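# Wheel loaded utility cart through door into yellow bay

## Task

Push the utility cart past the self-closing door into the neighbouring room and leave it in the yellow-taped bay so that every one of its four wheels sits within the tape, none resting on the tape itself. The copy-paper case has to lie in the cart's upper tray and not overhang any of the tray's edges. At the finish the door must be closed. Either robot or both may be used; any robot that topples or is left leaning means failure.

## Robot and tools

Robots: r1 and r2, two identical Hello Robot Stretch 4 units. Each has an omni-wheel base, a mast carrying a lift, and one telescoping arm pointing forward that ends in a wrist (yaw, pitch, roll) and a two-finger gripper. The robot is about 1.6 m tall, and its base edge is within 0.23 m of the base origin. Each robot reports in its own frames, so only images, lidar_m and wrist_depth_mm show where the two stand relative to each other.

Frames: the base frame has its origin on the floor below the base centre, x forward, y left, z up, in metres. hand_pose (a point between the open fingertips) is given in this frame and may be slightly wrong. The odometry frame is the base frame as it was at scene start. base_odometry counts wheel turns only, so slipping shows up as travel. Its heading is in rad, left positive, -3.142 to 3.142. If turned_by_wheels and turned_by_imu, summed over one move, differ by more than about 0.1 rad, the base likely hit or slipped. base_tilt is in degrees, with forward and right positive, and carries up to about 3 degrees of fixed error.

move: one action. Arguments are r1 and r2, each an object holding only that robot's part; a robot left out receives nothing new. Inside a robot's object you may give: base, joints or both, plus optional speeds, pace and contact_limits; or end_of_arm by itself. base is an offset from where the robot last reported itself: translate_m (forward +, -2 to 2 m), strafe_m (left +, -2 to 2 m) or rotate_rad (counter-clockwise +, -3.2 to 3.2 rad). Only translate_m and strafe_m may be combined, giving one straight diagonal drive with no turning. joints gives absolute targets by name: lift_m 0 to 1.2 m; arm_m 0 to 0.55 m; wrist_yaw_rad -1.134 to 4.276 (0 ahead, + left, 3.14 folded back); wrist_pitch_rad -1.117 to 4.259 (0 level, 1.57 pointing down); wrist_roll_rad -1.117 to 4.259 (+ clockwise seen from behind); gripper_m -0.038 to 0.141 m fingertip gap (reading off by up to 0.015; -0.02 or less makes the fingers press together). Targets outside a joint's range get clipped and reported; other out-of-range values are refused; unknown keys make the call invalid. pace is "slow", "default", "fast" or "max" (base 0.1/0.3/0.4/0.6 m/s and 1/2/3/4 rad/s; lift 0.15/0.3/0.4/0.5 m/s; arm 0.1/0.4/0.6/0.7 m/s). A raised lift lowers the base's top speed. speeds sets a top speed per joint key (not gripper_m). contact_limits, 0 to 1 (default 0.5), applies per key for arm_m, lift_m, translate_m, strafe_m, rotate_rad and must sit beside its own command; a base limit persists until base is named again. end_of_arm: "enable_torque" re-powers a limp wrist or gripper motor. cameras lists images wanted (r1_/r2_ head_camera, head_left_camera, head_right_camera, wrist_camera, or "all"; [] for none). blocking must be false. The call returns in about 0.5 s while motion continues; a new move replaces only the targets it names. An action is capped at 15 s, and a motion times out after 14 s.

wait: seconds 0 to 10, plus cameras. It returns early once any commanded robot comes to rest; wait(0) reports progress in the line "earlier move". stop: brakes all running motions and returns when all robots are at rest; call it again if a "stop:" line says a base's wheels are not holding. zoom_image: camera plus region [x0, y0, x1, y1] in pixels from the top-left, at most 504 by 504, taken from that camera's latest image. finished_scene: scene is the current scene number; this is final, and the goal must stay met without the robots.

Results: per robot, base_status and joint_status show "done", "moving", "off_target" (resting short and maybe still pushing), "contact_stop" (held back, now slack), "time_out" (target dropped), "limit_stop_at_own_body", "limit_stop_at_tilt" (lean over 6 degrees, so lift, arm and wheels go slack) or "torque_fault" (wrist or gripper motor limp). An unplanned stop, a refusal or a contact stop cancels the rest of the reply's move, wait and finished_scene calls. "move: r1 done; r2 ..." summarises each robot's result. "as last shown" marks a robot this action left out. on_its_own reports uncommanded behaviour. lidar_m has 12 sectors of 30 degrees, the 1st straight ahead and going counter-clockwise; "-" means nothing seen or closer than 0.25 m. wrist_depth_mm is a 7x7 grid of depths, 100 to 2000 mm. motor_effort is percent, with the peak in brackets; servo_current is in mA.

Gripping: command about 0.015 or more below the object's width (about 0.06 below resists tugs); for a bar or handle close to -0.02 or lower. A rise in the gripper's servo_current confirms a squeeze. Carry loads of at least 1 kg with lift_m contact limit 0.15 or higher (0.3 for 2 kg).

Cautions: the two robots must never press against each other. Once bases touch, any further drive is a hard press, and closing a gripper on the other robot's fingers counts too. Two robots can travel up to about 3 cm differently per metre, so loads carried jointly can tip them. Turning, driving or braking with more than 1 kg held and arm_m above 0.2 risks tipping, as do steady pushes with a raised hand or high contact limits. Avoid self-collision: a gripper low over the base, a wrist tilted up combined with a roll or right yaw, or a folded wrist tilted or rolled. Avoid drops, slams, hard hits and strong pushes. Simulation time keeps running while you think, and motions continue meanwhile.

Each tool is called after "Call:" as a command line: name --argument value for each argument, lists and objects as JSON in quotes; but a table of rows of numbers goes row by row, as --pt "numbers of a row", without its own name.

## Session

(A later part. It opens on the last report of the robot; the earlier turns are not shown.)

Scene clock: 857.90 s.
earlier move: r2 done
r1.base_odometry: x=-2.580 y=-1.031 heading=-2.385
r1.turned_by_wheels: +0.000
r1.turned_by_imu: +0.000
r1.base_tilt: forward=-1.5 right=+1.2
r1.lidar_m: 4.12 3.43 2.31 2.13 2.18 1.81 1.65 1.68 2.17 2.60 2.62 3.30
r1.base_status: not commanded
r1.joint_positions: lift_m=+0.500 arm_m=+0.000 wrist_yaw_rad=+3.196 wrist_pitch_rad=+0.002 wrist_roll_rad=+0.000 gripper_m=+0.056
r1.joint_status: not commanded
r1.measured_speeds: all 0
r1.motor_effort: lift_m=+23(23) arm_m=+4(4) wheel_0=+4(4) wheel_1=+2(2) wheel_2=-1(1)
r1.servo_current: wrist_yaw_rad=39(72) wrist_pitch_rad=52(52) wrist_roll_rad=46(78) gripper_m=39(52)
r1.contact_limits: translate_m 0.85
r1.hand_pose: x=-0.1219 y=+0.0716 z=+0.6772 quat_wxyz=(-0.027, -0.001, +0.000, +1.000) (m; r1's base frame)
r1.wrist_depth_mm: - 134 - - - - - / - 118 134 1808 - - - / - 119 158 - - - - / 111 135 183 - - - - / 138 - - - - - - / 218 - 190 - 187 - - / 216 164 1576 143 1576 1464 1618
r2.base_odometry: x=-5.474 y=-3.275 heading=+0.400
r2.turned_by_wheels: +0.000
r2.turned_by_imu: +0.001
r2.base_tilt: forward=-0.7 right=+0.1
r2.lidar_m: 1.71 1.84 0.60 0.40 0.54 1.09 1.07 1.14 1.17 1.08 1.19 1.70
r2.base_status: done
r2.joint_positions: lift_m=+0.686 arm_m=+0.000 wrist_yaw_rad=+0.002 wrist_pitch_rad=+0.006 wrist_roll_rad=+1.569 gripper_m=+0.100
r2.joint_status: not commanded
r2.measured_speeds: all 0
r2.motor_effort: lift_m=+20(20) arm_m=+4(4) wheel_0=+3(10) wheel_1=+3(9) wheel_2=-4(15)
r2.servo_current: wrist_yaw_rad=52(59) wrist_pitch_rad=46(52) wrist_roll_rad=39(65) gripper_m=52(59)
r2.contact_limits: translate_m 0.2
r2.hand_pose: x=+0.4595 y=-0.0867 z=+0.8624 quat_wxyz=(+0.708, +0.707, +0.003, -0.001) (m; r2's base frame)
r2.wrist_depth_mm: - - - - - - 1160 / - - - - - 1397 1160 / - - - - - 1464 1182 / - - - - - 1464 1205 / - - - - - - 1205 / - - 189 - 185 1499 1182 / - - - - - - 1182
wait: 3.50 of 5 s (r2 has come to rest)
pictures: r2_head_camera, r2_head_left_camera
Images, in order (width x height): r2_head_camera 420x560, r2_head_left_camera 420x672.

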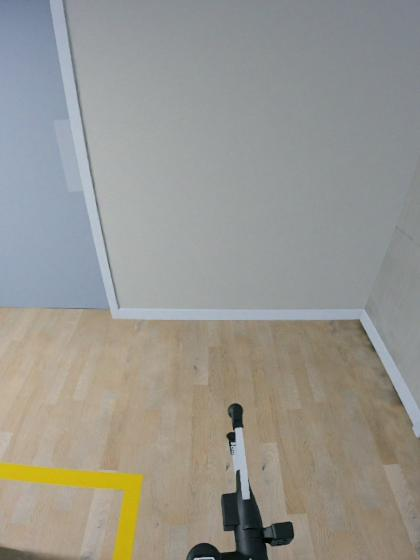

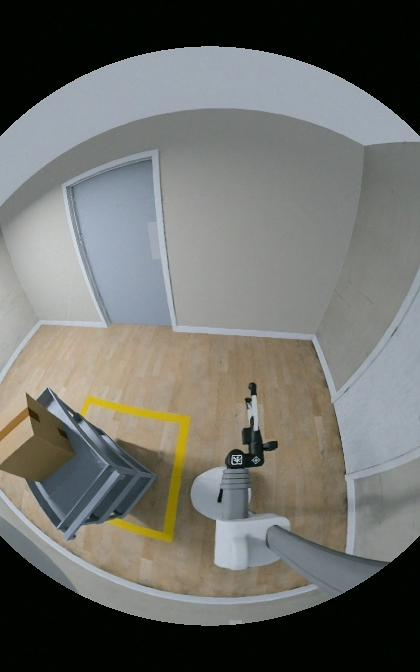

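Call:
move --r2 '{"base":{"translate_m":0.75},"contact_limits":{"translate_m":0.2}}' --blocking false --cameras '[]'

Call:
wait --seconds 5 --cameras '[]'

Call:
move --r2 '{"base":{"strafe_m":1.3},"contact_limits":{"strafe_m":0.2}}' --blocking false --cameras '[]'

Call:
wait --seconds 8 --cameras '["r2_head_left_camera"]'

Call:
move --r2 '{"base":{"rotate_rad":3.0}}' --blocking false --cameras '[]'

Call:
wait --seconds 5 --cameras '["r2_head_camera","r2_head_left_camera","r2_head_right_camera"]'

Scene clock: 881.37 s.
move: r2 moving
r1: as last shown
r1.base_tilt: forward=-1.6 right=+1.2
r1.lidar_m: 4.12 3.50 2.31 2.11 2.17 1.81 1.63 1.69 2.14 2.60 2.62 3.29
r1.motor_effort: lift_m=+23(23) arm_m=+4(4) wheel_0=+3(4) wheel_1=+2(2) wheel_2=-1(1)
r1.servo_current: wrist_yaw_rad=39(65) wrist_pitch_rad=52(52) wrist_roll_rad=52(52) gripper_m=39(46)
r1.contact_limits: translate_m 0.85
r1.wrist_depth_mm: - 134 - - - - - / - 117 134 1756 - - - / - 119 157 - - - - / 111 135 183 - - - - / 137 - - - - - - / 216 - 191 - 187 - - / 217 164 1537 143 1537 1499 1618
r2.base_odometry: x=-5.446 y=-3.263 heading=+0.400
r2.turned_by_wheels: +0.000
r2.turned_by_imu: +0.001
r2.base_tilt: forward=-0.7 right=+0.1
r2.lidar_m: 1.70 1.78 0.76 0.41 0.52 1.11 1.10 1.18 1.17 1.08 1.21 1.73
r2.base_status: translate_m moving
r2.joint_positions: lift_m=+0.686 arm_m=+0.000 wrist_yaw_rad=+0.002 wrist_pitch_rad=+0.006 wrist_roll_rad=+1.569 gripper_m=+0.100
r2.joint_status: not commanded
r2.measured_speeds: translate_m=+0.121 strafe_m=+0.000 rotate_rad=+0.000 lift_m=+0.000 arm_m=+0.000 wrist_yaw_rad=+0.000 wrist_pitch_rad=+0.000 wrist_roll_rad=+0.000
r2.motor_effort: lift_m=+20(20) arm_m=+4(4) wheel_0=+7(10) wheel_1=+6(9) wheel_2=-11(14)
r2.servo_current: wrist_yaw_rad=59(59) wrist_pitch_rad=46(52) wrist_roll_rad=46(59) gripper_m=46(52)
r2.contact_limits: translate_m 0.2
r2.hand_pose: x=+0.4595 y=-0.0867 z=+0.8624 quat_wxyz=(+0.708, +0.707, +0.003, -0.001) (m; r2's base frame)
r2.wrist_depth_mm: - - - - - - 1160 / - - - - - 1430 1160 / - - - - - 1430 1205 / - - - - - 1430 1205 / - - - - - 1499 1205 / - - 189 - 185 1430 1182 / - - - - - - 1205
pictures: none
No camera images: "cameras" was empty.

Scene clock: 884.87 s.
earlier move: r2 done
r1.base_odometry: x=-2.580 y=-1.031 heading=-2.385
r1.turned_by_wheels: +0.000
r1.turned_by_imu: +0.000
r1.base_tilt: forward=-1.6 right=+1.2
r1.lidar_m: 4.12 3.45 2.30 2.12 2.17 1.79 1.65 1.67 2.13 2.60 2.63 3.32
r1.base_status: not commanded
r1.joint_positions: lift_m=+0.500 arm_m=+0.000 wrist_yaw_rad=+3.196 wrist_pitch_rad=+0.002 wrist_roll_rad=+0.000 gripper_m=+0.056
r1.joint_status: not commanded
r1.measured_speeds: all 0
r1.motor_effort: lift_m=+23(23) arm_m=+4(4) wheel_0=+3(4) wheel_1=+2(2) wheel_2=-1(1)
r1.servo_current: wrist_yaw_rad=33(72) wrist_pitch_rad=39(52) wrist_roll_rad=46(65) gripper_m=39(46)
r1.contact_limits: translate_m 0.85
r1.hand_pose: x=-0.1219 y=+0.0716 z=+0.6772 quat_wxyz=(-0.027, -0.001, +0.000, +1.000) (m; r1's base frame)
r1.wrist_depth_mm: - 134 - - - - - / - 118 134 1756 - - - / - 119 158 - - - - / 111 135 183 - - - - / 137 - - - - - - / 216 - 190 - 187 - - / 216 164 1537 143 1576 1464 1661
r2.base_odometry: x=-4.784 y=-2.983 heading=+0.400
r2.turned_by_wheels: +0.000
r2.turned_by_imu: +0.001
r2.base_tilt: forward=-0.7 right=+0.1
r2.lidar_m: 0.96 1.03 1.59 3.57 0.83 0.78 1.81 1.60 1.20 1.15 1.26 1.01
r2.base_status: done
r2.joint_positions: lift_m=+0.686 arm_m=+0.000 wrist_yaw_rad=+0.002 wrist_pitch_rad=+0.006 wrist_roll_rad=+1.569 gripper_m=+0.100
r2.joint_status: not commanded
r2.measured_speeds: all 0
r2.motor_effort: lift_m=+20(20) arm_m=+4(4) wheel_0=+2(12) wheel_1=+3(9) wheel_2=-3(14)
r2.servo_current: wrist_yaw_rad=46(59) wrist_pitch_rad=46(52) wrist_roll_rad=46(59) gripper_m=46(59)
r2.contact_limits: translate_m 0.2
r2.hand_pose: x=+0.4595 y=-0.0867 z=+0.8624 quat_wxyz=(+0.708, +0.707, +0.003, -0.001) (m; r2's base frame)
r2.wrist_depth_mm: - - - - - - - / - - - - - - - / - - - - - - - / - - - - - - - / - - - - - - - / - - 188 - 184 - - / - - - - - - -
wait: 3.50 of 5 s (r2 has come to rest)
pictures: none
No camera images: "cameras" was empty.

Scene clock: 885.37 s.
move: r2 moving
r1: as last shown
r1.lidar_m: 4.12 3.48 2.29 2.11 2.16 1.81 1.66 1.68 2.15 2.60 2.61 3.32
r1.motor_effort: lift_m=+23(23) arm_m=+4(4) wheel_0=+4(4) wheel_1=+2(2) wheel_2=-1(1)
r1.servo_current: wrist_yaw_rad=46(65) wrist_pitch_rad=46(46) wrist_roll_rad=33(72) gripper_m=39(46)
r1.contact_limits: translate_m 0.85
r1.wrist_depth_mm: - 134 - - - - - / - 118 134 1808 - - - / - 119 158 - - - - / 111 135 183 - - - - / 137 - - - - - - / 217 - 190 - 188 - - / 216 164 1537 143 1537 1430 1576
r2.base_odometry: x=-4.798 y=-2.950 heading=+0.400
r2.turned_by_wheels: +0.000
r2.turned_by_imu: +0.000
r2.base_tilt: forward=-0.7 right=+0.1
r2.lidar_m: 0.97 1.05 1.61 3.53 0.81 0.77 1.82 1.69 1.23 1.18 1.29 1.01
r2.base_status: strafe_m moving
r2.joint_positions: lift_m=+0.686 arm_m=+0.000 wrist_yaw_rad=+0.002 wrist_pitch_rad=+0.006 wrist_roll_rad=+1.569 gripper_m=+0.100
r2.joint_status: not commanded
r2.measured_speeds: translate_m=+0.001 strafe_m=+0.141 rotate_rad=-0.005 lift_m=+0.000 arm_m=+0.000 wrist_yaw_rad=+0.000 wrist_pitch_rad=+0.000 wrist_roll_rad=+0.000
r2.motor_effort: lift_m=+20(20) arm_m=+4(4) wheel_0=-10(10) wheel_1=+11(12) wheel_2=+0(3)
r2.servo_current: wrist_yaw_rad=46(59) wrist_pitch_rad=46(46) wrist_roll_rad=52(52) gripper_m=46(59)
r2.contact_limits: strafe_m 0.2
r2.hand_pose: x=+0.4595 y=-0.0867 z=+0.8624 quat_wxyz=(+0.708, +0.707, +0.003, -0.001) (m; r2's base frame)
r2.wrist_depth_mm: - - - - - - - / - - - - - - - / - - - - - - - / - - - - - - - / - - - - - - - / - - 189 - 185 - - / - - - - - - -
pictures: none
No camera images: "cameras" was empty.

Scene clock: 890.53 s.
earlier move: r2 done
r1.base_odometry: x=-2.580 y=-1.031 heading=-2.385
r1.turned_by_wheels: +0.000
r1.turned_by_imu: +0.000
r1.base_tilt: forward=-1.6 right=+1.2
r1.lidar_m: 4.11 3.44 2.29 2.13 2.17 1.79 1.62 1.67 2.15 2.59 2.62 3.32
r1.base_status: not commanded
r1.joint_positions: lift_m=+0.500 arm_m=+0.000 wrist_yaw_rad=+3.196 wrist_pitch_rad=+0.002 wrist_roll_rad=+0.000 gripper_m=+0.056
r1.joint_status: not commanded
r1.measured_speeds: all 0
r1.motor_effort: lift_m=+23(23) arm_m=+4(4) wheel_0=+3(4) wheel_1=+2(2) wheel_2=-1(1)
r1.servo_current: wrist_yaw_rad=52(72) wrist_pitch_rad=39(52) wrist_roll_rad=39(72) gripper_m=46(52)
r1.contact_limits: translate_m 0.85
r1.hand_pose: x=-0.1219 y=+0.0716 z=+0.6772 quat_wxyz=(-0.027, -0.001, +0.000, +1.000) (m; r1's base frame)
r1.wrist_depth_mm: - 134 - - - - - / - 118 134 1708 - - - / - 118 158 - - - - / 111 135 183 - - - - / 137 - - - - - - / 218 - 190 - 188 - - / 216 163 1537 143 1576 1464 1576
r2.base_odometry: x=-5.290 y=-1.786 heading=+0.400
r2.turned_by_wheels: +0.000
r2.turned_by_imu: +0.002
r2.base_tilt: forward=-0.7 right=+0.0
r2.lidar_m: 1.13 1.12 1.62 2.28 2.40 1.82 0.65 0.47 0.70 2.45 1.44 1.14
r2.base_status: done
r2.joint_positions: lift_m=+0.686 arm_m=+0.000 wrist_yaw_rad=+0.002 wrist_pitch_rad=+0.006 wrist_roll_rad=+1.569 gripper_m=+0.100
r2.joint_status: not commanded
r2.measured_speeds: all 0
r2.motor_effort: lift_m=+20(20) arm_m=+4(4) wheel_0=-2(13) wheel_1=+1(13) wheel_2=+0(3)
r2.servo_current: wrist_yaw_rad=46(59) wrist_pitch_rad=46(52) wrist_roll_rad=52(65) gripper_m=52(65)
r2.contact_limits: strafe_m 0.2
r2.hand_pose: x=+0.4595 y=-0.0867 z=+0.8624 quat_wxyz=(+0.708, +0.707, +0.003, -0.001) (m; r2's base frame)
r2.wrist_depth_mm: - - 866 - - - - / - - - - - - - / - - - - - - - / - - - - - - - / - - - - - - - / - - 189 - 185 - - / - - - - - - -
wait: 5.17 of 8 s (r2 has come to rest)
pictures: r2_head_left_camera
Images, in order (width x height): r2_head_left_camera 420x672.

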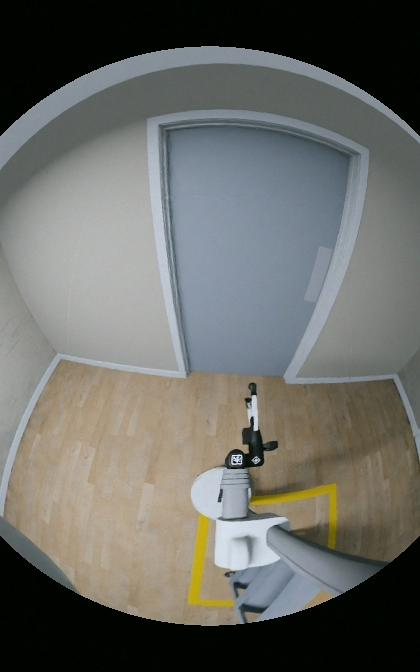

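Scene clock: 891.03 s.
move: r2 moving
r1: as last shown
r1.base_tilt: forward=-1.6 right=+1.3
r1.lidar_m: 4.12 3.48 2.28 2.13 2.17 1.78 1.64 1.68 2.15 2.59 2.63 3.30
r1.servo_current: wrist_yaw_rad=65(65) wrist_pitch_rad=46(52) wrist_roll_rad=39(59) gripper_m=33(46)
r1.contact_limits: translate_m 0.85
r1.wrist_depth_mm: - 134 - - - - - / - 118 134 1756 - - - / - 119 158 - - - - / 111 135 183 - - - - / 137 - - - - - - / 217 - 190 - 187 - - / 216 164 1537 143 1576 1464 1618
r2.base_odometry: x=-5.290 y=-1.786 heading=+0.652
r2.turned_by_wheels: +0.252
r2.turned_by_imu: +0.245
r2.base_tilt: forward=-0.7 right=+0.1
r2.lidar_m: 1.10 1.27 2.26 2.26 1.98 1.74 0.50 0.47 2.45 1.99 1.21 1.11
r2.base_status: rotate_rad moving
r2.joint_positions: lift_m=+0.686 arm_m=+0.000 wrist_yaw_rad=+0.002 wrist_pitch_rad=+0.006 wrist_roll_rad=+1.569 gripper_m=+0.100
r2.joint_status: not commanded
r2.measured_speeds: translate_m=+0.001 strafe_m=-0.001 rotate_rad=+0.974 lift_m=+0.000 arm_m=+0.000 wrist_yaw_rad=+0.000 wrist_pitch_rad=+0.000 wrist_roll_rad=+0.000
r2.motor_effort: lift_m=+20(20) arm_m=+4(4) wheel_0=-8(10) wheel_1=-8(11) wheel_2=-10(11)
r2.servo_current: wrist_yaw_rad=46(59) wrist_pitch_rad=46(52) wrist_roll_rad=46(59) gripper_m=52(59)
r2.hand_pose: x=+0.4595 y=-0.0867 z=+0.8624 quat_wxyz=(+0.708, +0.707, +0.003, -0.001) (m; r2's base frame)
r2.wrist_depth_mm: - - - - - - - / - - - - - - - / - - - - - - - / - - - - - - - / - - - - - - - / - - 188 - 186 - - / - - - - - - -
pictures: none
No camera images: "cameras" was empty.

Scene clock: 893.33 s.
earlier move: r2 done
r1.base_odometry: x=-2.580 y=-1.031 heading=-2.385
r1.turned_by_wheels: +0.000
r1.turned_by_imu: +0.000
r1.base_tilt: forward=-1.6 right=+1.3
r1.lidar_m: 4.09 3.47 2.28 2.12 2.16 1.79 1.65 1.67 2.16 2.59 2.62 3.28
r1.base_status: not commanded
r1.joint_positions: lift_m=+0.500 arm_m=+0.000 wrist_yaw_rad=+3.196 wrist_pitch_rad=+0.002 wrist_roll_rad=+0.000 gripper_m=+0.056
r1.joint_status: not commanded
r1.measured_speeds: all 0
r1.motor_effort: lift_m=+23(23) arm_m=+4(4) wheel_0=+4(4) wheel_1=+2(2) wheel_2=-1(1)
r1.servo_current: wrist_yaw_rad=59(65) wrist_pitch_rad=39(52) wrist_roll_rad=39(72) gripper_m=39(46)
r1.contact_limits: translate_m 0.85
r1.hand_pose: x=-0.1219 y=+0.0716 z=+0.6772 quat_wxyz=(-0.027, -0.001, +0.000, +1.000) (m; r1's base frame)
r1.wrist_depth_mm: - 134 - - - - - / - 118 134 1863 - - - / - 119 158 - - - - / 111 135 183 - - - - / 137 - - - - - - / 217 - 190 - 187 - - / 216 163 1537 143 1618 1499 1708
r2.base_odometry: x=-5.290 y=-1.786 heading=-2.884
r2.turned_by_wheels: +2.747
r2.turned_by_imu: +2.674
r2.base_tilt: forward=-0.7 right=+0.1
r2.lidar_m: 1.75 0.47 0.48 2.45 1.72 1.22 1.13 1.14 1.36 2.27 2.30 1.89
r2.base_status: done
r2.joint_positions: lift_m=+0.686 arm_m=+0.000 wrist_yaw_rad=+0.002 wrist_pitch_rad=+0.006 wrist_roll_rad=+1.569 gripper_m=+0.100
r2.joint_status: not commanded
r2.measured_speeds: all 0
r2.motor_effort: lift_m=+20(20) arm_m=+0(4) wheel_0=-2(10) wheel_1=-4(11) wheel_2=-4(14)
r2.servo_current: wrist_yaw_rad=46(59) wrist_pitch_rad=46(52) wrist_roll_rad=46(59) gripper_m=52(59)
r2.hand_pose: x=+0.4595 y=-0.0867 z=+0.8624 quat_wxyz=(+0.708, +0.707, +0.003, -0.001) (m; r2's base frame)
r2.wrist_depth_mm: - - - - - 1537 1138 / - - - - - 1576 1160 / - - - - - 1537 1182 / - - - - - 1499 1205 / - - - - - 1499 1182 / - - 188 - 184 1464 1182 / - - - - - - 1205
wait: 2.30 of 5 s (r2 has come to rest)
pictures: r2_head_camera, r2_head_left_camera, r2_head_right_camera
Images, in order (width x height): r2_head_camera 420x560, r2_head_left_camera 420x672, r2_head_right_camera 420x672.

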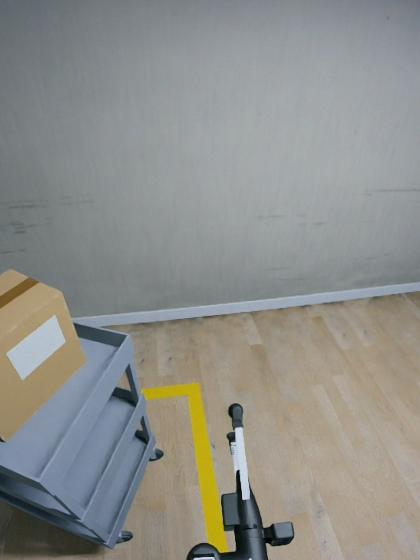

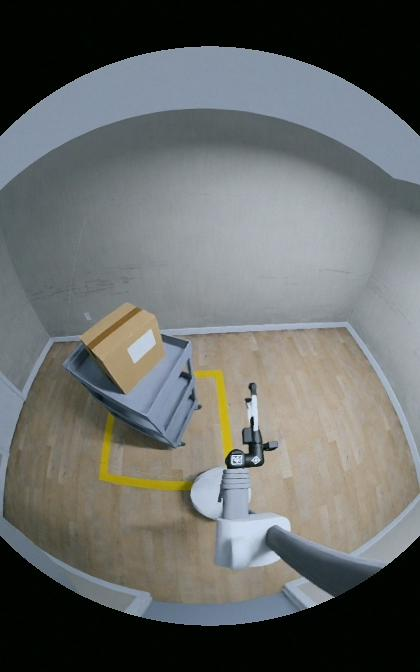

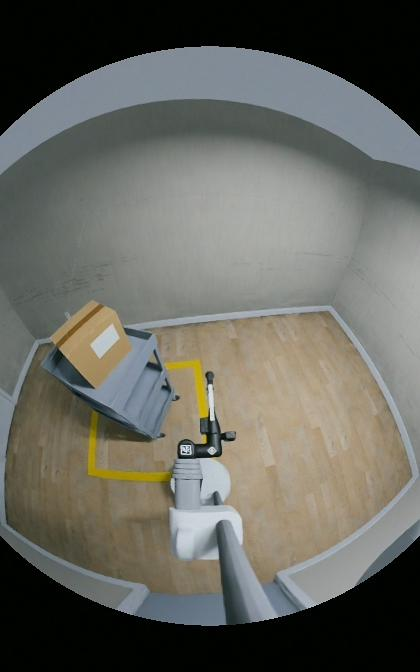

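Call:
zoom_image --camera "r2_head_left_camera" --region '[50, 280, 260, 510]'

Scaled by 2.191 from the camera's 420x672 image, which has a finer 600x960 frame.

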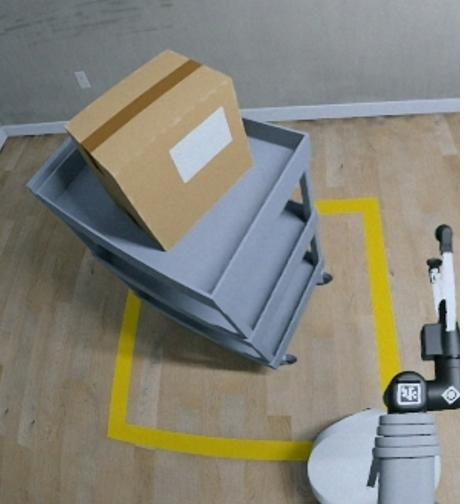

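Call:
finished_scene --scene 2

The scene is finished: the task was done.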